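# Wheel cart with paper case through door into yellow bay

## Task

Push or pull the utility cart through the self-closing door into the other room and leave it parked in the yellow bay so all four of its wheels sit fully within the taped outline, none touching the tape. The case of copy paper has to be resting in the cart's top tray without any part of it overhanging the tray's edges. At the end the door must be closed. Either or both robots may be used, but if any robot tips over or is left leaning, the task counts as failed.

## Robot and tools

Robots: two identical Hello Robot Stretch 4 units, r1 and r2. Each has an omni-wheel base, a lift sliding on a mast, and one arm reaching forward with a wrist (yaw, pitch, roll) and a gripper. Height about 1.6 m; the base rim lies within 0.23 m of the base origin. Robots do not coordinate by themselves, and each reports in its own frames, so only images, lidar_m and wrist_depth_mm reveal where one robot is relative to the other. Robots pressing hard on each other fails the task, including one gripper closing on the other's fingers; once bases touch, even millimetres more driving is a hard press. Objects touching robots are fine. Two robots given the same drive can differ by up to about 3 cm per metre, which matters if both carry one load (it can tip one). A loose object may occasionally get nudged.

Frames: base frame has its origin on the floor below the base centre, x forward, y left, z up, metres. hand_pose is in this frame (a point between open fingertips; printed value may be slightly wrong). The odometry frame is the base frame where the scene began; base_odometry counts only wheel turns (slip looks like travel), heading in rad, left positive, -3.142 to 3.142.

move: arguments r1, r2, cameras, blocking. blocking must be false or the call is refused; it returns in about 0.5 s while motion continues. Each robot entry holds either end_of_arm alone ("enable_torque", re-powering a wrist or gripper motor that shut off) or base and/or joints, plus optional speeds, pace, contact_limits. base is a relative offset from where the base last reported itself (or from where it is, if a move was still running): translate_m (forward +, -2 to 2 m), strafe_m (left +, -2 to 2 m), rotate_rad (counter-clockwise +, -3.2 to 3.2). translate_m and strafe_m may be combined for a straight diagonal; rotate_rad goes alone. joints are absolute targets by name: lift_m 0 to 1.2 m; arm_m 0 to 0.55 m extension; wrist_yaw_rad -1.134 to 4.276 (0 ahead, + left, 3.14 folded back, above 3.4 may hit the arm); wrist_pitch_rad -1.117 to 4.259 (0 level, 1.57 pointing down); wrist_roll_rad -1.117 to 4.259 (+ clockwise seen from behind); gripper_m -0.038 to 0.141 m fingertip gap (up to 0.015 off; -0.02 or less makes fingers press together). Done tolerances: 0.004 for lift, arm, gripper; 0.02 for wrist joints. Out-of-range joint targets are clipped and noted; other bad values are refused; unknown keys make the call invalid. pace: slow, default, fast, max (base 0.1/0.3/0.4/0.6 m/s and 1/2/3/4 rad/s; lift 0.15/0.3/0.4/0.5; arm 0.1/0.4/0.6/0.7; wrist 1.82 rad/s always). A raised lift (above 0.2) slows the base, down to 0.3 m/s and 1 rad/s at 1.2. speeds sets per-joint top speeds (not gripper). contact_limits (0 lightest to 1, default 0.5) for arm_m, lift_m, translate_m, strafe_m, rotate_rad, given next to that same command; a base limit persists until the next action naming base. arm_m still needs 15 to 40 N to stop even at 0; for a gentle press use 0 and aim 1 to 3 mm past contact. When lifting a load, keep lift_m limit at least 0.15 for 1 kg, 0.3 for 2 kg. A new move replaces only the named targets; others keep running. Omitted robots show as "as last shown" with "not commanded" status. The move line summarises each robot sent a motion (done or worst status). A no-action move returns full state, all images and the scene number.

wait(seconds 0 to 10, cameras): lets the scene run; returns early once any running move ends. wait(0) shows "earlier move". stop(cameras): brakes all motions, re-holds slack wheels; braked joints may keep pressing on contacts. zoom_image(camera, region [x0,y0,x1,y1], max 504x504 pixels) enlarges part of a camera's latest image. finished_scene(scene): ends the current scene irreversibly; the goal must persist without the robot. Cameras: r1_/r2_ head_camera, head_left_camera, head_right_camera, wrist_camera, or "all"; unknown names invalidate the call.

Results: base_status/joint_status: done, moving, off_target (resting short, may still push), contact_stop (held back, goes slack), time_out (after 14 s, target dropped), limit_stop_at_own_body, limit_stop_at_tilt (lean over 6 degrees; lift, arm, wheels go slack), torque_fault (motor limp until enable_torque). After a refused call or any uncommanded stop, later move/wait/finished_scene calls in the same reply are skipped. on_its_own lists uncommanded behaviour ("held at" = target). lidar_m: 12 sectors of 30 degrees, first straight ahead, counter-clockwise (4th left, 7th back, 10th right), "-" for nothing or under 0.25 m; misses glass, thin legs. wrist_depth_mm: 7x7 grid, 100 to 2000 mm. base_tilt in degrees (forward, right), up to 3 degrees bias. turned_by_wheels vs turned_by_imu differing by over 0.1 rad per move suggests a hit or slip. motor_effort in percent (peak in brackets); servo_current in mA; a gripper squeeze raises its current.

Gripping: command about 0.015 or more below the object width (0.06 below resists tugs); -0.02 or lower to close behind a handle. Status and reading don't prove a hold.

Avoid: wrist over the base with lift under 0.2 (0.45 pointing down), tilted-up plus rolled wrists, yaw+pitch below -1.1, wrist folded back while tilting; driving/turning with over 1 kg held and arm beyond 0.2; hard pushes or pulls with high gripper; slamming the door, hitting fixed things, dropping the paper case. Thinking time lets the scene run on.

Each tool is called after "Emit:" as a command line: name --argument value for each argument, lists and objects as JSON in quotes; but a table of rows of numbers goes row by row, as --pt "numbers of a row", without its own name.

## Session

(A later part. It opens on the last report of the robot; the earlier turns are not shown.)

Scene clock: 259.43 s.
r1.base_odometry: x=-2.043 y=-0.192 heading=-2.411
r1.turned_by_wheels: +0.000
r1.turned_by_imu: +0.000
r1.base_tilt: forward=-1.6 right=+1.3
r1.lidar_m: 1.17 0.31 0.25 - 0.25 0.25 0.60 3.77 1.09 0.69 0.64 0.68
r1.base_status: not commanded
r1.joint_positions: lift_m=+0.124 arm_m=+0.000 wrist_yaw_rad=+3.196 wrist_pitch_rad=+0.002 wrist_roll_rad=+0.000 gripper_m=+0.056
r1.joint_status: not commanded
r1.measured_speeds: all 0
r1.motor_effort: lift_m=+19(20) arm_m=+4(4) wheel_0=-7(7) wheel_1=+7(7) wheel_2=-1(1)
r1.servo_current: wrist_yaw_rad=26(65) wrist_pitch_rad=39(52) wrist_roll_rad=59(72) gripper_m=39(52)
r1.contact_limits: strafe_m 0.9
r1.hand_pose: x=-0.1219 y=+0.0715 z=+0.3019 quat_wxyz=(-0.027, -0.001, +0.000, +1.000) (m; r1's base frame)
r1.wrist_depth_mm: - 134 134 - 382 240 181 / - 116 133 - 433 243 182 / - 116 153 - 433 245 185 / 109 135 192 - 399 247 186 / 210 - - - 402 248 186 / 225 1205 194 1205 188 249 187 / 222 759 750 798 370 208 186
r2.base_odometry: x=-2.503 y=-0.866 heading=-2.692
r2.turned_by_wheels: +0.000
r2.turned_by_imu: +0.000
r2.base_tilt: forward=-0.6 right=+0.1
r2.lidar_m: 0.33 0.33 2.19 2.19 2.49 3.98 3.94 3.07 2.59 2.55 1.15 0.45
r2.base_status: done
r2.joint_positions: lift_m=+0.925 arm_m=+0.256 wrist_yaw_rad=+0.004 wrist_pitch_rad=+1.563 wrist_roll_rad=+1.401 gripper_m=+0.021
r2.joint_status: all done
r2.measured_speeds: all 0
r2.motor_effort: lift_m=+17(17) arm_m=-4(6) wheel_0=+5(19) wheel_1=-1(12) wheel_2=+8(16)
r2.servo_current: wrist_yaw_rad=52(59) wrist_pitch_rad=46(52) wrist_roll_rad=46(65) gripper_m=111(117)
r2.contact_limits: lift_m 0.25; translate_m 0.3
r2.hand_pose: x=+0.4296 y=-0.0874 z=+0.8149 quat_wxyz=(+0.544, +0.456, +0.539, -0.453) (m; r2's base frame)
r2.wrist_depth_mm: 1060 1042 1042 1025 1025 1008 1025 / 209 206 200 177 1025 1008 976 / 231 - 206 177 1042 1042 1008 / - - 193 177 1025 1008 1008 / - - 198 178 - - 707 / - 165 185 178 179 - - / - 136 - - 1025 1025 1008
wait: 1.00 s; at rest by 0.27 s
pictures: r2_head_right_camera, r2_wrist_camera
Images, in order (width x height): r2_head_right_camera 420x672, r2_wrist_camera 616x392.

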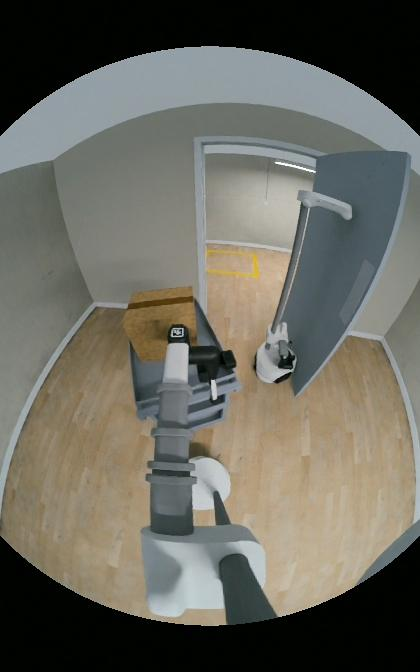

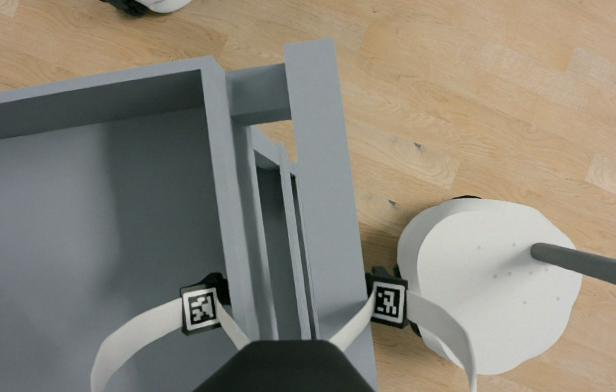

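Emit:
move --blocking false --r2 '{"base":{"strafe_m":-0.154,"translate_m":-0.528},"contact_limits":{"translate_m":0.3}}'

Emit:
wait --seconds 5

Emit:
wait --seconds 0.7 --cameras '["r2_wrist_camera","r2_head_right_camera","r1_head_left_camera"]'

Scene clock: 276.60 s.
move: r2 moving
r1: as last shown
r1.lidar_m: 1.17 0.32 0.25 - 0.25 0.25 0.58 3.78 1.09 0.69 0.65 0.68
r1.servo_current: wrist_yaw_rad=52(52) wrist_pitch_rad=33(46) wrist_roll_rad=39(59) gripper_m=46(46)
r1.contact_limits: strafe_m 0.9
r1.wrist_depth_mm: - 134 134 - 387 241 181 / - 115 133 - 430 244 183 / - 116 153 - 436 244 185 / 109 135 192 - 399 246 186 / 210 - - - 404 246 187 / 225 1205 193 1182 188 248 187 / 223 750 750 788 368 208 186
r2.base_odometry: x=-2.479 y=-0.844 heading=-2.692
r2.turned_by_wheels: +0.001
r2.turned_by_imu: +0.001
r2.base_tilt: forward=-0.6 right=+0.1
r2.lidar_m: 0.37 0.34 2.22 2.20 2.49 3.95 3.92 3.05 2.57 2.54 1.17 0.46
r2.base_status: translate_m moving; strafe_m moving
r2.joint_positions: lift_m=+0.925 arm_m=+0.256 wrist_yaw_rad=+0.005 wrist_pitch_rad=+1.559 wrist_roll_rad=+1.401 gripper_m=+0.021
r2.joint_status: not commanded
r2.measured_speeds: translate_m=-0.123 strafe_m=-0.034 rotate_rad=-0.003 lift_m=+0.000 arm_m=+0.000 wrist_yaw_rad=+0.007 wrist_pitch_rad=-0.015 wrist_roll_rad=+0.000
r2.motor_effort: lift_m=+17(17) arm_m=-4(4) wheel_0=+1(5) wheel_1=-11(11) wheel_2=+22(24)
r2.servo_current: wrist_yaw_rad=46(59) wrist_pitch_rad=59(59) wrist_roll_rad=59(59) gripper_m=117(117)
r2.contact_limits: lift_m 0.25; translate_m 0.3
r2.hand_pose: x=+0.4306 y=-0.0874 z=+0.8149 quat_wxyz=(+0.545, +0.457, +0.539, -0.452) (m; r2's base frame)
r2.wrist_depth_mm: 1078 1078 1078 1025 1008 991 991 / 212 202 203 177 1025 1008 991 / - - 215 176 1025 1008 991 / - - 207 177 1042 1025 991 / - - 202 177 1025 - 741 / - 171 188 177 184 - - / - - - - 1025 - 991
pictures: none

Scene clock: 279.37 s.
earlier move: r2 done
r1.base_odometry: x=-2.043 y=-0.192 heading=-2.411
r1.turned_by_wheels: +0.000
r1.turned_by_imu: +0.000
r1.base_tilt: forward=-1.6 right=+1.3
r1.lidar_m: 0.56 0.30 0.25 - 0.25 0.26 0.56 3.81 1.09 2.53 2.80 0.60
r1.base_status: not commanded
r1.joint_positions: lift_m=+0.124 arm_m=+0.000 wrist_yaw_rad=+3.196 wrist_pitch_rad=+0.002 wrist_roll_rad=+0.000 gripper_m=+0.056
r1.joint_status: not commanded
r1.measured_speeds: all 0
r1.motor_effort: lift_m=+19(20) arm_m=+4(4) wheel_0=-6(7) wheel_1=+7(7) wheel_2=-1(1)
r1.servo_current: wrist_yaw_rad=46(72) wrist_pitch_rad=46(52) wrist_roll_rad=33(72) gripper_m=39(46)
r1.contact_limits: strafe_m 0.9
r1.hand_pose: x=-0.1219 y=+0.0715 z=+0.3019 quat_wxyz=(-0.027, -0.001, +0.000, +1.000) (m; r1's base frame)
r1.wrist_depth_mm: - 133 133 - 384 239 182 / - 115 134 - 427 242 183 / - 116 153 - 433 245 185 / 109 135 192 - 399 247 186 / 209 - - - 402 247 186 / 226 1229 195 1160 187 248 186 / 224 759 750 798 366 207 186
r2.base_odometry: x=-2.094 y=-0.498 heading=-2.693
r2.turned_by_wheels: -0.002
r2.turned_by_imu: -0.002
r2.base_tilt: forward=-0.7 right=+0.1
r2.lidar_m: 0.42 0.47 2.44 2.44 2.73 3.46 3.47 2.79 2.31 2.29 2.56 0.39
r2.base_status: done
r2.joint_positions: lift_m=+0.925 arm_m=+0.256 wrist_yaw_rad=-0.004 wrist_pitch_rad=+1.560 wrist_roll_rad=+1.405 gripper_m=+0.021
r2.joint_status: not commanded
r2.measured_speeds: all 0
r2.motor_effort: lift_m=+17(17) arm_m=-4(4) wheel_0=-7(11) wheel_1=-5(12) wheel_2=+2(24)
r2.servo_current: wrist_yaw_rad=46(65) wrist_pitch_rad=52(65) wrist_roll_rad=52(59) gripper_m=111(124)
r2.contact_limits: lift_m 0.25; translate_m 0.3
r2.hand_pose: x=+0.4298 y=-0.0874 z=+0.8149 quat_wxyz=(+0.542, +0.460, +0.536, -0.455) (m; r2's base frame)
r2.wrist_depth_mm: - - 203 203 991 1008 1008 / - - - 221 201 1008 1008 / - - - 178 201 1025 1008 / - - - 1025 176 1025 1008 / - - 191 1042 177 - 741 / - 161 181 1042 177 - - / - - - - - 1008 1025
wait: 2.77 of 5 s (r2 has come to rest)
pictures: none

Scene clock: 280.07 s.
r1.base_odometry: x=-2.043 y=-0.192 heading=-2.411
r1.turned_by_wheels: +0.000
r1.turned_by_imu: +0.000
r1.base_tilt: forward=-1.6 right=+1.2
r1.lidar_m: 0.58 0.32 0.25 - 0.25 0.25 0.57 3.80 1.07 2.57 2.78 0.59
r1.base_status: not commanded
r1.joint_positions: lift_m=+0.124 arm_m=+0.000 wrist_yaw_rad=+3.196 wrist_pitch_rad=+0.002 wrist_roll_rad=+0.000 gripper_m=+0.056
r1.joint_status: not commanded
r1.measured_speeds: all 0
r1.motor_effort: lift_m=+19(20) arm_m=+4(4) wheel_0=-6(7) wheel_1=+7(7) wheel_2=-1(1)
r1.servo_current: wrist_yaw_rad=59(72) wrist_pitch_rad=39(52) wrist_roll_rad=52(72) gripper_m=39(46)
r1.contact_limits: strafe_m 0.9
r1.hand_pose: x=-0.1219 y=+0.0715 z=+0.3019 quat_wxyz=(-0.027, -0.001, +0.000, +1.000) (m; r1's base frame)
r1.wrist_depth_mm: - 134 133 - 387 240 181 / - 115 133 - 430 244 182 / - 116 152 - 433 244 185 / 109 134 192 - 399 246 185 / 210 - - - 402 246 186 / 225 1205 194 1182 188 248 187 / 223 750 750 788 368 207 186
r2.base_odometry: x=-2.094 y=-0.498 heading=-2.693
r2.turned_by_wheels: +0.000
r2.turned_by_imu: +0.000
r2.base_tilt: forward=-0.6 right=+0.1
r2.lidar_m: 0.40 0.50 2.46 2.43 2.73 3.47 3.47 2.76 2.32 2.31 2.62 0.41
r2.base_status: done
r2.joint_positions: lift_m=+0.925 arm_m=+0.256 wrist_yaw_rad=-0.004 wrist_pitch_rad=+1.560 wrist_roll_rad=+1.405 gripper_m=+0.021
r2.joint_status: not commanded
r2.measured_speeds: all 0
r2.motor_effort: lift_m=+17(17) arm_m=-4(4) wheel_0=-7(11) wheel_1=-5(12) wheel_2=+1(24)
r2.servo_current: wrist_yaw_rad=52(65) wrist_pitch_rad=59(65) wrist_roll_rad=52(59) gripper_m=111(124)
r2.contact_limits: lift_m 0.25; translate_m 0.3
r2.hand_pose: x=+0.4298 y=-0.0874 z=+0.8149 quat_wxyz=(+0.542, +0.460, +0.536, -0.455) (m; r2's base frame)
r2.wrist_depth_mm: - - 202 203 1025 1008 1008 / - - - 223 202 1008 1025 / - - - 177 201 1025 1008 / - - - 1025 177 1025 1008 / - - 191 1025 177 - 732 / - 161 181 1025 177 - - / - - - - - 1025 1008
wait: 0.70 s; at rest by 0.27 s
pictures: r1_head_left_camera, r2_head_right_camera, r2_wrist_camera
Images, in order (width x height): r1_head_left_camera 420x672, r2_head_right_camera 420x672, r2_wrist_camera 616x392.

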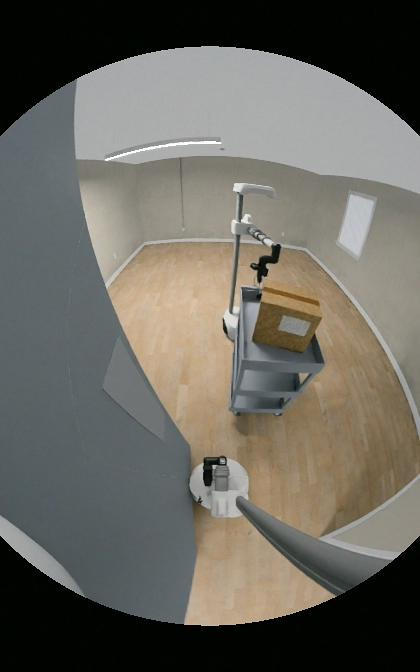

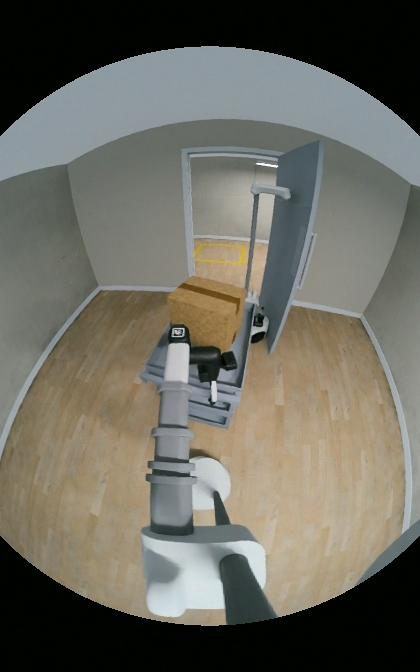

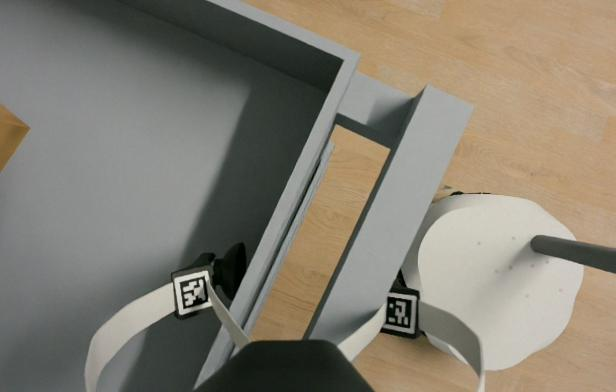

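Emit:
move --blocking false --r2 '{"joints":{"gripper_m":0.14}}'

Emit:
wait --seconds 2

Emit:
move --blocking false --r2 '{"joints":{"lift_m":1.15},"pace":"fast"}'

Emit:
wait --seconds 3

Emit:
move --blocking false --r2 '{"joints":{"wrist_roll_rad":1.855}}'

Emit:
wait --seconds 2 --cameras '["r2_wrist_camera"]'

Emit:
wait --seconds 0.5 --cameras '["all"]'

Scene clock: 329.60 s.
move: r2 moving
r1: as last shown
r1.base_tilt: forward=-1.6 right=+1.3
r1.lidar_m: 0.55 0.31 0.25 - 0.25 0.25 0.54 3.78 1.07 2.52 2.81 0.58
r1.motor_effort: lift_m=+20(20) arm_m=+4(4) wheel_0=-6(7) wheel_1=+7(7) wheel_2=-1(1)
r1.servo_current: wrist_yaw_rad=52(65) wrist_pitch_rad=33(46) wrist_roll_rad=39(59) gripper_m=39(46)
r1.contact_limits: strafe_m 0.9
r1.wrist_depth_mm: - 134 133 - 384 239 181 / - 115 133 - 424 243 183 / - 116 152 - 433 245 184 / 109 135 191 - 399 247 186 / 211 - - - 404 246 186 / 224 1205 193 1182 187 248 187 / 223 759 759 788 368 208 186
r2.base_odometry: x=-2.094 y=-0.498 heading=-2.693
r2.turned_by_wheels: +0.000
r2.turned_by_imu: +0.001
r2.base_tilt: forward=-0.7 right=+0.1
r2.lidar_m: 0.39 0.50 2.44 2.43 2.71 3.45 3.44 2.78 2.31 2.31 2.62 0.39
r2.base_status: not commanded
r2.joint_positions: lift_m=+0.925 arm_m=+0.256 wrist_yaw_rad=-0.004 wrist_pitch_rad=+1.560 wrist_roll_rad=+1.405 gripper_m=+0.040
r2.joint_status: gripper_m moving
r2.measured_speeds: all 0
r2.motor_effort: lift_m=+17(17) arm_m=-3(4) wheel_0=-7(7) wheel_1=-5(5) wheel_2=+1(2)
r2.servo_current: wrist_yaw_rad=46(52) wrist_pitch_rad=59(59) wrist_roll_rad=46(59) gripper_m=85(117)
r2.contact_limits: lift_m 0.25; translate_m 0.3
r2.hand_pose: x=+0.4298 y=-0.0874 z=+0.8149 quat_wxyz=(+0.542, +0.460, +0.536, -0.455) (m; r2's base frame)
r2.wrist_depth_mm: - - 206 196 1025 1008 1008 / - - - 203 204 1008 1025 / 255 - - - 203 1008 1025 / - - - 1025 179 1008 1025 / - - 206 1025 179 - 750 / - 165 182 1025 180 - - / - - - - 1008 1042 1008
pictures: none

Scene clock: 331.23 s.
earlier move: r2 done
r1.base_odometry: x=-2.043 y=-0.192 heading=-2.411
r1.turned_by_wheels: +0.000
r1.turned_by_imu: +0.000
r1.base_tilt: forward=-1.6 right=+1.2
r1.lidar_m: 0.55 0.34 0.25 - 0.25 0.25 0.57 3.77 1.07 2.55 2.79 0.59
r1.base_status: not commanded
r1.joint_positions: lift_m=+0.124 arm_m=+0.000 wrist_yaw_rad=+3.196 wrist_pitch_rad=+0.002 wrist_roll_rad=+0.000 gripper_m=+0.056
r1.joint_status: not commanded
r1.measured_speeds: all 0
r1.motor_effort: lift_m=+19(20) arm_m=+4(4) wheel_0=-6(7) wheel_1=+7(7) wheel_2=-1(1)
r1.servo_current: wrist_yaw_rad=59(65) wrist_pitch_rad=39(52) wrist_roll_rad=46(65) gripper_m=46(46)
r1.contact_limits: strafe_m 0.9
r1.hand_pose: x=-0.1219 y=+0.0715 z=+0.3019 quat_wxyz=(-0.027, -0.001, +0.000, +1.000) (m; r1's base frame)
r1.wrist_depth_mm: - 133 133 - 384 240 181 / - 115 134 - 430 243 183 / - 116 152 - 433 244 184 / 109 135 193 - 402 247 185 / 210 - - - 404 248 186 / 225 1229 195 1205 187 247 186 / 223 750 750 798 368 207 186
r2.base_odometry: x=-2.094 y=-0.498 heading=-2.693
r2.turned_by_wheels: +0.000
r2.turned_by_imu: +0.001
r2.base_tilt: forward=-0.6 right=+0.1
r2.lidar_m: 0.39 0.49 2.44 2.45 2.73 3.49 3.48 2.79 2.33 2.30 2.59 0.37
r2.base_status: not commanded
r2.joint_positions: lift_m=+0.925 arm_m=+0.256 wrist_yaw_rad=-0.003 wrist_pitch_rad=+1.566 wrist_roll_rad=+1.402 gripper_m=+0.140
r2.joint_status: all done
r2.measured_speeds: all 0
r2.motor_effort: lift_m=+16(17) arm_m=-4(4) wheel_0=-3(7) wheel_1=-4(5) wheel_2=+2(2)
r2.servo_current: wrist_yaw_rad=52(65) wrist_pitch_rad=46(65) wrist_roll_rad=59(72) gripper_m=52(124)
r2.contact_limits: lift_m 0.25; translate_m 0.3
r2.hand_pose: x=+0.4282 y=-0.0874 z=+0.8150 quat_wxyz=(+0.541, +0.458, +0.538, -0.456) (m; r2's base frame)
r2.wrist_depth_mm: - - 208 197 1008 1025 1008 / - - - - 202 1042 1008 / - - - - 201 1025 1025 / - - - 1025 177 1025 1008 / - - - 1042 177 - 778 / - 188 179 178 182 183 1025 / - - - - 1042 - 1025
wait: 1.63 of 2 s (r2 has come to rest)
pictures: none

Scene clock: 331.73 s.
move: r2 moving
r1: as last shown
r1.base_tilt: forward=-1.6 right=+1.3
r1.lidar_m: 0.56 0.30 0.25 - 0.25 0.26 0.57 3.78 1.06 2.51 2.78 0.58
r1.motor_effort: lift_m=+20(20) arm_m=+4(4) wheel_0=-6(7) wheel_1=+7(7) wheel_2=-1(1)
r1.servo_current: wrist_yaw_rad=59(59) wrist_pitch_rad=46(46) wrist_roll_rad=39(52) gripper_m=46(46)
r1.contact_limits: strafe_m 0.9
r1.wrist_depth_mm: - 133 133 - 387 241 181 / - 115 133 - 427 242 183 / - 116 153 - 433 244 185 / 109 135 192 - 397 248 185 / 210 - - - 402 247 186 / 226 1205 193 1205 189 248 186 / 223 750 759 798 368 208 186
r2.base_odometry: x=-2.094 y=-0.498 heading=-2.693
r2.turned_by_wheels: +0.000
r2.turned_by_imu: +0.000
r2.base_tilt: forward=-0.6 right=+0.0
r2.lidar_m: 0.38 0.49 2.43 2.44 2.73 3.48 3.46 2.77 2.32 2.29 2.61 0.38
r2.base_status: not commanded
r2.joint_positions: lift_m=+0.988 arm_m=+0.256 wrist_yaw_rad=-0.003 wrist_pitch_rad=+1.566 wrist_roll_rad=+1.402 gripper_m=+0.140
r2.joint_status: lift_m moving
r2.measured_speeds: translate_m=+0.000 strafe_m=+0.000 rotate_rad=+0.000 lift_m=+0.244 arm_m=+0.000 wrist_yaw_rad=+0.000 wrist_pitch_rad=+0.000 wrist_roll_rad=+0.000
r2.motor_effort: lift_m=+25(27) arm_m=-4(4) wheel_0=-4(4) wheel_1=-3(4) wheel_2=+2(2)
r2.servo_current: wrist_yaw_rad=39(65) wrist_pitch_rad=46(46) wrist_roll_rad=46(59) gripper_m=52(59)
r2.contact_limits: translate_m 0.3
r2.hand_pose: x=+0.4280 y=-0.0874 z=+0.8779 quat_wxyz=(+0.541, +0.458, +0.538, -0.456) (m; r2's base frame)
r2.wrist_depth_mm: - - 256 1060 1060 1060 1060 / 293 - - 252 1078 1078 1078 / 285 - - 257 232 1078 1060 / 306 - - 1118 232 1078 1078 / - - - 1078 233 - 778 / - 185 196 233 197 183 1098 / - - - - 1098 1078 1078
pictures: none

Scene clock: 332.87 s.
earlier move: r2 done
r1.base_odometry: x=-2.043 y=-0.192 heading=-2.411
r1.turned_by_wheels: +0.000
r1.turned_by_imu: +0.000
r1.base_tilt: forward=-1.6 right=+1.3
r1.lidar_m: 0.56 0.30 0.25 - 0.25 0.25 0.59 3.77 1.08 2.56 2.80 0.59
r1.base_status: not commanded
r1.joint_positions: lift_m=+0.124 arm_m=+0.000 wrist_yaw_rad=+3.196 wrist_pitch_rad=+0.002 wrist_roll_rad=+0.000 gripper_m=+0.056
r1.joint_status: not commanded
r1.measured_speeds: all 0
r1.motor_effort: lift_m=+19(20) arm_m=+4(5) wheel_0=-6(7) wheel_1=+7(7) wheel_2=-1(1)
r1.servo_current: wrist_yaw_rad=46(72) wrist_pitch_rad=39(46) wrist_roll_rad=46(59) gripper_m=39(46)
r1.contact_limits: strafe_m 0.9
r1.hand_pose: x=-0.1219 y=+0.0715 z=+0.3019 quat_wxyz=(-0.027, -0.001, +0.000, +1.000) (m; r1's base frame)
r1.wrist_depth_mm: - 134 134 - 387 240 181 / - 115 133 - 427 244 182 / - 116 152 - 433 245 185 / 109 135 192 - 402 247 185 / 210 - - - 402 248 186 / 225 1182 195 1182 188 249 186 / 223 750 768 788 368 207 187
r2.base_odometry: x=-2.094 y=-0.498 heading=-2.693
r2.turned_by_wheels: +0.000
r2.turned_by_imu: +0.000
r2.base_tilt: forward=-0.6 right=+0.1
r2.lidar_m: 0.39 0.48 2.44 2.44 2.72 3.49 3.48 2.81 2.32 2.31 2.62 0.38
r2.base_status: not commanded
r2.joint_positions: lift_m=+1.150 arm_m=+0.256 wrist_yaw_rad=-0.003 wrist_pitch_rad=+1.566 wrist_roll_rad=+1.402 gripper_m=+0.140
r2.joint_status: all done
r2.measured_speeds: all 0
r2.motor_effort: lift_m=+21(27) arm_m=-3(4) wheel_0=-4(4) wheel_1=-3(4) wheel_2=+1(2)
r2.servo_current: wrist_yaw_rad=59(65) wrist_pitch_rad=39(46) wrist_roll_rad=52(65) gripper_m=52(59)
r2.contact_limits: translate_m 0.3
r2.hand_pose: x=+0.4279 y=-0.0874 z=+1.0395 quat_wxyz=(+0.541, +0.458, +0.539, -0.456) (m; r2's base frame)
r2.wrist_depth_mm: - 1255 1255 1255 1255 1255 1229 / 353 - 449 1229 1255 1229 1229 / 291 413 - 424 1255 1255 1255 / 343 449 - 473 1255 1255 1229 / 402 - - 1229 1255 866 1255 / 452 185 196 402 1255 206 1281 / - - - - 1229 1255 1255
wait: 1.13 of 3 s (r2 has come to rest)
pictures: none

Scene clock: 333.37 s.
move: r2 moving
r1: as last shown
r1.lidar_m: 0.57 0.32 0.25 - 0.25 0.26 0.56 3.78 1.09 2.55 2.78 0.57
r1.motor_effort: lift_m=+19(20) arm_m=+4(4) wheel_0=-6(7) wheel_1=+7(7) wheel_2=-1(1)
r1.servo_current: wrist_yaw_rad=46(65) wrist_pitch_rad=46(52) wrist_roll_rad=52(52) gripper_m=39(46)
r1.contact_limits: strafe_m 0.9
r1.wrist_depth_mm: - 134 134 - 387 240 181 / - 115 134 - 427 242 183 / - 116 152 - 436 245 185 / 109 134 192 - 397 246 185 / 209 - - - 402 248 186 / 226 1205 193 1182 188 250 186 / 223 759 750 798 370 207 186
r2.base_odometry: x=-2.094 y=-0.498 heading=-2.693
r2.turned_by_wheels: +0.000
r2.turned_by_imu: +0.000
r2.base_tilt: forward=-0.7 right=+0.1
r2.lidar_m: 0.39 0.48 2.47 2.45 2.73 3.46 3.48 2.76 2.30 2.30 2.60 0.37
r2.base_status: not commanded
r2.joint_positions: lift_m=+1.150 arm_m=+0.256 wrist_yaw_rad=-0.003 wrist_pitch_rad=+1.566 wrist_roll_rad=+1.839 gripper_m=+0.140
r2.joint_status: wrist_roll_rad moving
r2.measured_speeds: translate_m=+0.000 strafe_m=+0.000 rotate_rad=+0.000 lift_m=+0.000 arm_m=+0.000 wrist_yaw_rad=+0.000 wrist_pitch_rad=+0.000 wrist_roll_rad=+0.508
r2.motor_effort: lift_m=+21(21) arm_m=-3(4) wheel_0=-4(4) wheel_1=-4(4) wheel_2=+2(2)
r2.servo_current: wrist_yaw_rad=46(59) wrist_pitch_rad=46(46) wrist_roll_rad=26(78) gripper_m=52(52)
r2.contact_limits: translate_m 0.3
r2.hand_pose: x=+0.4279 y=-0.0874 z=+1.0395 quat_wxyz=(+0.429, +0.564, +0.427, -0.562) (m; r2's base frame)
r2.wrist_depth_mm: 1255 1281 1255 1255 1229 1255 1229 / 1255 1255 1255 1255 1255 1229 1229 / 1281 1255 469 424 1255 1229 1255 / 418 - - 402 1255 - 1229 / 319 415 - 407 1255 1255 1255 / 343 415 176 399 1281 1229 1255 / 359 452 - - 1229 1255 1229
pictures: none

Scene clock: 333.77 s.
earlier move: r2 done
r1.base_odometry: x=-2.043 y=-0.192 heading=-2.411
r1.turned_by_wheels: +0.000
r1.turned_by_imu: +0.000
r1.base_tilt: forward=-1.6 right=+1.3
r1.lidar_m: 0.56 0.31 0.25 - 0.25 0.26 0.57 3.79 1.08 2.55 2.78 0.58
r1.base_status: not commanded
r1.joint_positions: lift_m=+0.124 arm_m=+0.000 wrist_yaw_rad=+3.196 wrist_pitch_rad=+0.002 wrist_roll_rad=+0.000 gripper_m=+0.056
r1.joint_status: not commanded
r1.measured_speeds: all 0
r1.motor_effort: lift_m=+20(20) arm_m=+4(4) wheel_0=-7(7) wheel_1=+7(8) wheel_2=-1(1)
r1.servo_current: wrist_yaw_rad=39(65) wrist_pitch_rad=39(52) wrist_roll_rad=59(59) gripper_m=46(46)
r1.contact_limits: strafe_m 0.9
r1.hand_pose: x=-0.1219 y=+0.0715 z=+0.3019 quat_wxyz=(-0.027, -0.001, +0.000, +1.000) (m; r1's base frame)
r1.wrist_depth_mm: - 134 133 - 382 240 181 / - 115 134 - 427 242 183 / - 116 153 - 436 244 185 / 109 135 193 - 399 247 185 / 209 - - - 404 246 186 / 225 1205 193 1182 187 249 186 / 222 750 750 788 368 207 186
r2.base_odometry: x=-2.094 y=-0.498 heading=-2.693
r2.turned_by_wheels: +0.000
r2.turned_by_imu: +0.000
r2.base_tilt: forward=-0.6 right=+0.0
r2.lidar_m: 0.40 0.47 2.46 2.45 2.74 3.47 3.47 2.77 2.32 2.31 2.63 0.37
r2.base_status: not commanded
r2.joint_positions: lift_m=+1.150 arm_m=+0.256 wrist_yaw_rad=-0.003 wrist_pitch_rad=+1.566 wrist_roll_rad=+1.853 gripper_m=+0.140
r2.joint_status: all done
r2.measured_speeds: all 0
r2.motor_effort: lift_m=+21(21) arm_m=-4(4) wheel_0=-4(4) wheel_1=-4(4) wheel_2=+1(2)
r2.servo_current: wrist_yaw_rad=46(59) wrist_pitch_rad=52(52) wrist_roll_rad=46(78) gripper_m=52(59)
r2.contact_limits: translate_m 0.3
r2.hand_pose: x=+0.4279 y=-0.0874 z=+1.0395 quat_wxyz=(+0.425, +0.567, +0.423, -0.565) (m; r2's base frame)
r2.wrist_depth_mm: 1281 1255 1255 1255 1229 1229 1255 / 1281 1255 1255 1255 1255 1229 1229 / 459 462 455 427 1255 1229 1255 / 424 - - 399 1281 - 1255 / 329 421 - 413 1255 1229 1255 / 338 413 177 402 1255 1255 1229 / 351 442 - - 1255 1255 1255
wait: 0.40 of 2 s (r2 has come to rest)
pictures: r2_wrist_camera
Images, in order (width x height): r2_wrist_camera 616x392.

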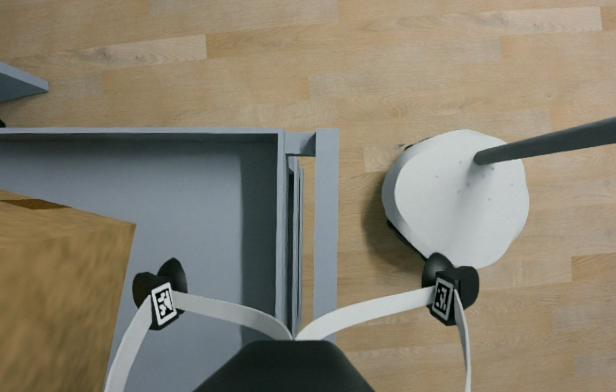

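Scene clock: 334.27 s.
r1.base_odometry: x=-2.043 y=-0.192 heading=-2.411
r1.turned_by_wheels: +0.000
r1.turned_by_imu: +0.000
r1.base_tilt: forward=-1.6 right=+1.3
r1.lidar_m: 0.56 0.32 0.25 - 0.25 0.26 0.58 3.76 1.09 2.54 2.78 0.58
r1.base_status: not commanded
r1.joint_positions: lift_m=+0.124 arm_m=+0.000 wrist_yaw_rad=+3.196 wrist_pitch_rad=+0.002 wrist_roll_rad=+0.000 gripper_m=+0.056
r1.joint_status: not commanded
r1.measured_speeds: all 0
r1.motor_effort: lift_m=+19(20) arm_m=+4(4) wheel_0=-6(7) wheel_1=+7(8) wheel_2=-1(1)
r1.servo_current: wrist_yaw_rad=59(65) wrist_pitch_rad=52(52) wrist_roll_rad=39(59) gripper_m=46(46)
r1.contact_limits: strafe_m 0.9
r1.hand_pose: x=-0.1219 y=+0.0715 z=+0.3019 quat_wxyz=(-0.027, -0.001, +0.000, +1.000) (m; r1's base frame)
r1.wrist_depth_mm: - 134 133 - 384 240 181 / - 115 133 - 427 242 182 / - 116 152 - 439 245 184 / 109 135 192 - 399 246 186 / 209 - - - 402 248 186 / 226 1205 195 1182 188 248 186 / 222 750 741 788 368 207 186
r2.base_odometry: x=-2.094 y=-0.498 heading=-2.693
r2.turned_by_wheels: +0.000
r2.turned_by_imu: +0.000
r2.base_tilt: forward=-0.7 right=+0.0
r2.lidar_m: 0.40 0.47 2.46 2.43 2.75 3.47 3.43 2.79 2.31 2.31 2.62 0.38
r2.base_status: not commanded
r2.joint_positions: lift_m=+1.150 arm_m=+0.256 wrist_yaw_rad=-0.003 wrist_pitch_rad=+1.566 wrist_roll_rad=+1.853 gripper_m=+0.140
r2.joint_status: all done
r2.measured_speeds: all 0
r2.motor_effort: lift_m=+21(21) arm_m=-4(4) wheel_0=-3(4) wheel_1=-4(4) wheel_2=+2(2)
r2.servo_current: wrist_yaw_rad=39(59) wrist_pitch_rad=46(52) wrist_roll_rad=46(78) gripper_m=52(59)
r2.contact_limits: translate_m 0.3
r2.hand_pose: x=+0.4279 y=-0.0874 z=+1.0395 quat_wxyz=(+0.425, +0.567, +0.423, -0.565) (m; r2's base frame)
r2.wrist_depth_mm: 1255 1255 1281 1229 1255 1229 1229 / 1255 1255 1281 1229 1229 1281 1229 / 462 462 459 427 1229 1229 1255 / 430 - - 402 1255 - 1255 / 329 418 - 407 1255 1205 1229 / 336 415 176 399 1255 1255 1255 / 353 439 - - 1255 1255 1255
wait: 0.50 s; at rest by 0.27 s
pictures: r1_head_camera, r1_head_left_camera, r1_head_right_camera, r1_wrist_camera, r2_head_camera, r2_head_left_camera, r2_head_right_camera, r2_wrist_camera
Images, in order (width x height): r1_head_camera 420x560, r1_head_left_camera 420x672, r1_head_right_camera 420x672, r1_wrist_camera 616x392, r2_head_camera 420x560, r2_head_left_camera 420x672, r2_head_right_camera 420x672, r2_wrist_camera 616x392.

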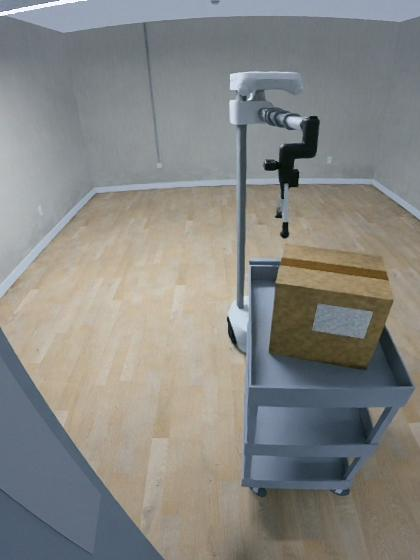

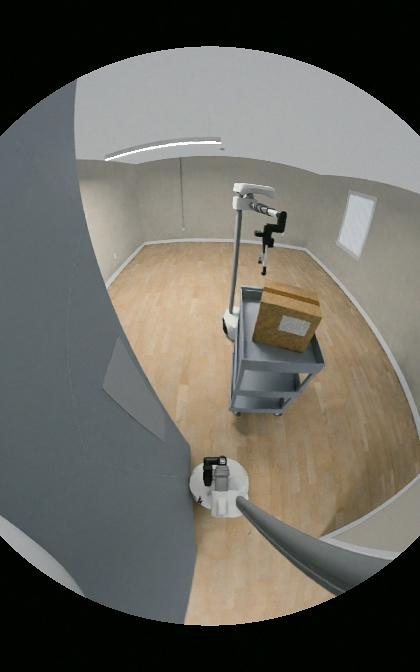

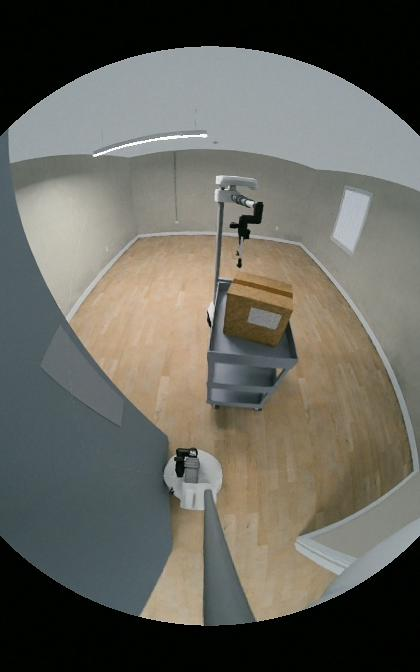

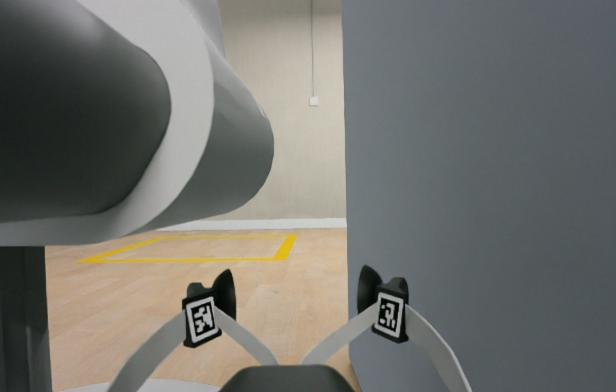

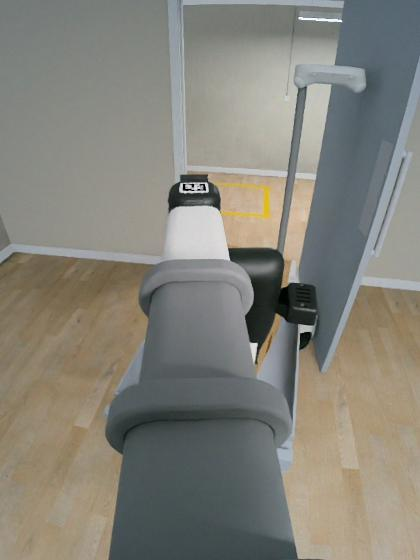

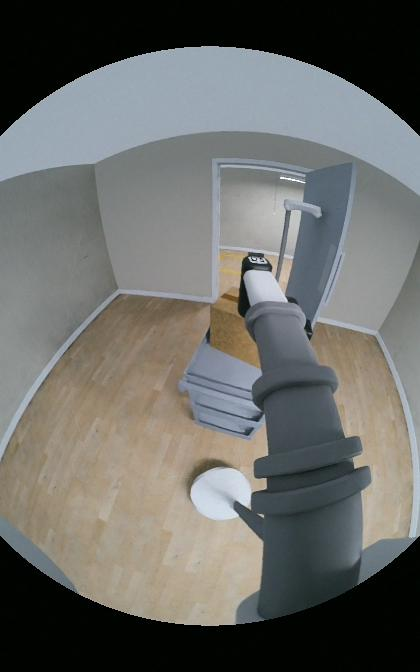

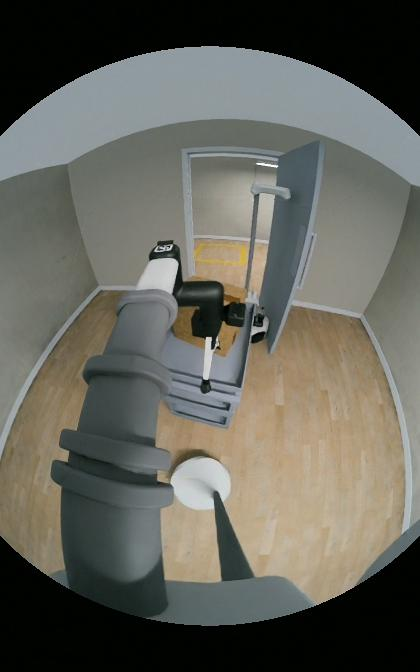

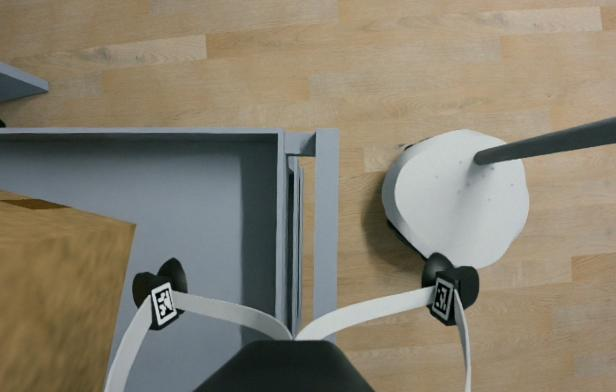

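Emit:
move --blocking false --r2 '{"base":{"strafe_m":0.082,"translate_m":0.023},"contact_limits":{"translate_m":0.3}}'

Emit:
wait --seconds 3

Emit:
wait --seconds 0.4 --cameras '["r2_wrist_camera"]'

Scene clock: 350.73 s.
move: r2 moving
r1: as last shown
r1.lidar_m: 0.57 0.34 0.25 - 0.25 0.25 0.56 3.78 1.10 2.55 2.78 0.58
r1.motor_effort: lift_m=+19(20) arm_m=+4(4) wheel_0=-6(7) wheel_1=+7(7) wheel_2=-1(1)
r1.servo_current: wrist_yaw_rad=59(59) wrist_pitch_rad=46(46) wrist_roll_rad=39(46) gripper_m=39(46)
r1.contact_limits: strafe_m 0.9
r1.wrist_depth_mm: - 133 133 - 384 241 182 / - 115 133 - 430 242 183 / - 116 152 - 436 245 184 / 109 134 192 - 397 247 185 / 209 - - - 402 248 186 / 224 1205 193 1182 187 248 187 / 223 759 741 788 368 207 186
r2.base_odometry: x=-2.088 y=-0.530 heading=-2.693
r2.turned_by_wheels: +0.000
r2.turned_by_imu: +0.000
r2.base_tilt: forward=-0.6 right=+0.1
r2.lidar_m: 0.37 0.48 2.41 2.40 2.69 3.46 3.46 2.79 2.34 2.34 2.64 0.37
r2.base_status: translate_m moving; strafe_m moving
r2.joint_positions: lift_m=+1.150 arm_m=+0.256 wrist_yaw_rad=-0.003 wrist_pitch_rad=+1.566 wrist_roll_rad=+1.853 gripper_m=+0.140
r2.joint_status: not commanded
r2.measured_speeds: translate_m=+0.034 strafe_m=+0.120 rotate_rad=+0.006 lift_m=+0.000 arm_m=+0.000 wrist_yaw_rad=+0.000 wrist_pitch_rad=+0.000 wrist_roll_rad=+0.000
r2.motor_effort: lift_m=+21(21) arm_m=-4(4) wheel_0=-8(11) wheel_1=+12(12) wheel_2=-7(8)
r2.servo_current: wrist_yaw_rad=52(52) wrist_pitch_rad=33(46) wrist_roll_rad=46(52) gripper_m=52(59)
r2.contact_limits: translate_m 0.3
r2.hand_pose: x=+0.4279 y=-0.0874 z=+1.0395 quat_wxyz=(+0.425, +0.567, +0.423, -0.565) (m; r2's base frame)
r2.wrist_depth_mm: 1281 1255 1255 1229 1255 1229 1229 / 1255 1255 1255 1255 1255 1255 1229 / - - - 402 1255 1229 1229 / 359 459 - 410 1281 - 1255 / 330 430 - 421 1255 1281 1255 / 349 418 176 402 1229 1255 1255 / 364 452 - - 1255 1255 1229
pictures: none

Scene clock: 351.67 s.
earlier move: r2 done
r1.base_odometry: x=-2.043 y=-0.192 heading=-2.411
r1.turned_by_wheels: +0.000
r1.turned_by_imu: +0.000
r1.base_tilt: forward=-1.6 right=+1.3
r1.lidar_m: 0.57 0.32 0.25 - 0.25 0.25 0.59 3.77 1.10 2.55 2.78 0.58
r1.base_status: not commanded
r1.joint_positions: lift_m=+0.124 arm_m=+0.000 wrist_yaw_rad=+3.196 wrist_pitch_rad=+0.002 wrist_roll_rad=+0.000 gripper_m=+0.056
r1.joint_status: not commanded
r1.measured_speeds: all 0
r1.motor_effort: lift_m=+19(20) arm_m=+4(4) wheel_0=-7(7) wheel_1=+7(7) wheel_2=-1(1)
r1.servo_current: wrist_yaw_rad=39(59) wrist_pitch_rad=46(52) wrist_roll_rad=46(59) gripper_m=46(46)
r1.contact_limits: strafe_m 0.9
r1.hand_pose: x=-0.1219 y=+0.0715 z=+0.3019 quat_wxyz=(-0.027, -0.001, +0.000, +1.000) (m; r1's base frame)
r1.wrist_depth_mm: - 134 133 - 387 241 182 / - 115 134 - 427 244 183 / - 116 153 - 433 244 185 / 109 134 192 - 399 247 186 / 209 - - - 402 248 186 / 225 1229 195 1205 188 248 186 / 223 750 759 788 368 208 186
r2.base_odometry: x=-2.079 y=-0.582 heading=-2.693
r2.turned_by_wheels: +0.000
r2.turned_by_imu: +0.000
r2.base_tilt: forward=-0.7 right=+0.1
r2.lidar_m: 0.38 0.48 2.38 2.37 2.63 3.49 3.47 2.89 2.40 2.38 2.70 0.38
r2.base_status: done
r2.joint_positions: lift_m=+1.150 arm_m=+0.256 wrist_yaw_rad=-0.003 wrist_pitch_rad=+1.566 wrist_roll_rad=+1.853 gripper_m=+0.140
r2.joint_status: not commanded
r2.measured_speeds: all 0
r2.motor_effort: lift_m=+21(21) arm_m=-3(4) wheel_0=-2(11) wheel_1=+3(12) wheel_2=-5(8)
r2.servo_current: wrist_yaw_rad=52(59) wrist_pitch_rad=39(46) wrist_roll_rad=46(65) gripper_m=59(59)
r2.contact_limits: translate_m 0.3
r2.hand_pose: x=+0.4279 y=-0.0874 z=+1.0395 quat_wxyz=(+0.425, +0.567, +0.423, -0.565) (m; r2's base frame)
r2.wrist_depth_mm: 1255 1255 1229 1229 1229 1229 1229 / 449 452 455 410 1255 1229 1229 / 314 - - 421 1229 1229 1255 / 332 445 - 427 1281 - 1255 / 345 449 - 402 1229 1229 1229 / 366 195 176 404 1255 1255 1255 / 389 - - - 1255 1255 1229
wait: 0.93 of 3 s (r2 has come to rest)
pictures: none

Scene clock: 352.07 s.
r1.base_odometry: x=-2.043 y=-0.192 heading=-2.411
r1.turned_by_wheels: +0.000
r1.turned_by_imu: +0.000
r1.base_tilt: forward=-1.7 right=+1.3
r1.lidar_m: 0.57 0.32 0.25 - 0.25 0.25 0.58 3.78 1.08 2.54 2.79 0.60
r1.base_status: not commanded
r1.joint_positions: lift_m=+0.124 arm_m=+0.000 wrist_yaw_rad=+3.196 wrist_pitch_rad=+0.002 wrist_roll_rad=+0.000 gripper_m=+0.056
r1.joint_status: not commanded
r1.measured_speeds: all 0
r1.motor_effort: lift_m=+19(20) arm_m=+4(4) wheel_0=-7(7) wheel_1=+7(7) wheel_2=-1(1)
r1.servo_current: wrist_yaw_rad=59(59) wrist_pitch_rad=46(52) wrist_roll_rad=52(59) gripper_m=46(46)
r1.contact_limits: strafe_m 0.9
r1.hand_pose: x=-0.1219 y=+0.0715 z=+0.3019 quat_wxyz=(-0.027, -0.001, +0.000, +1.000) (m; r1's base frame)
r1.wrist_depth_mm: - 133 134 - 384 239 181 / - 115 134 - 424 243 182 / - 116 153 - 436 244 185 / 109 135 192 - 399 246 186 / 210 - - - 404 247 186 / 226 1182 194 1182 189 249 186 / 223 759 750 798 368 207 186
r2.base_odometry: x=-2.079 y=-0.582 heading=-2.693
r2.turned_by_wheels: +0.000
r2.turned_by_imu: +0.000
r2.base_tilt: forward=-0.6 right=+0.0
r2.lidar_m: 0.39 0.49 2.33 2.36 2.60 3.49 3.49 2.86 2.39 2.39 2.71 0.38
r2.base_status: done
r2.joint_positions: lift_m=+1.150 arm_m=+0.256 wrist_yaw_rad=-0.003 wrist_pitch_rad=+1.566 wrist_roll_rad=+1.853 gripper_m=+0.140
r2.joint_status: not commanded
r2.measured_speeds: all 0
r2.motor_effort: lift_m=+21(21) arm_m=-3(4) wheel_0=-1(11) wheel_1=+3(12) wheel_2=-5(8)
r2.servo_current: wrist_yaw_rad=46(59) wrist_pitch_rad=39(46) wrist_roll_rad=46(65) gripper_m=59(59)
r2.contact_limits: translate_m 0.3
r2.hand_pose: x=+0.4279 y=-0.0874 z=+1.0395 quat_wxyz=(+0.425, +0.567, +0.423, -0.565) (m; r2's base frame)
r2.wrist_depth_mm: 1308 1281 1255 1255 1255 1229 1229 / 449 455 455 410 1255 1229 1205 / 325 - - 415 1229 1255 1229 / 332 442 - 430 1255 - 1229 / 343 452 - 399 1281 1255 1255 / 366 195 176 402 1255 1281 1229 / 392 - - - 1255 1229 1255
wait: 0.40 s; at rest by 0.27 s
pictures: r2_wrist_camera
Images, in order (width x height): r2_wrist_camera 616x392.

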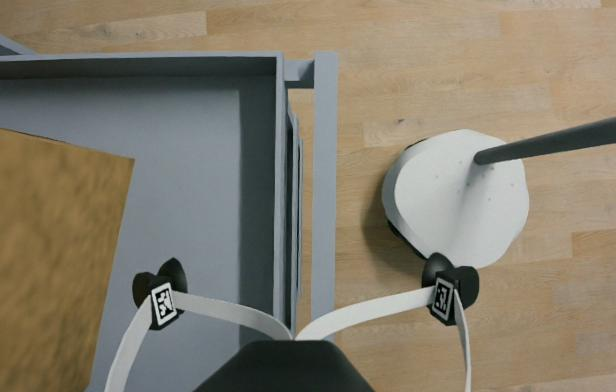

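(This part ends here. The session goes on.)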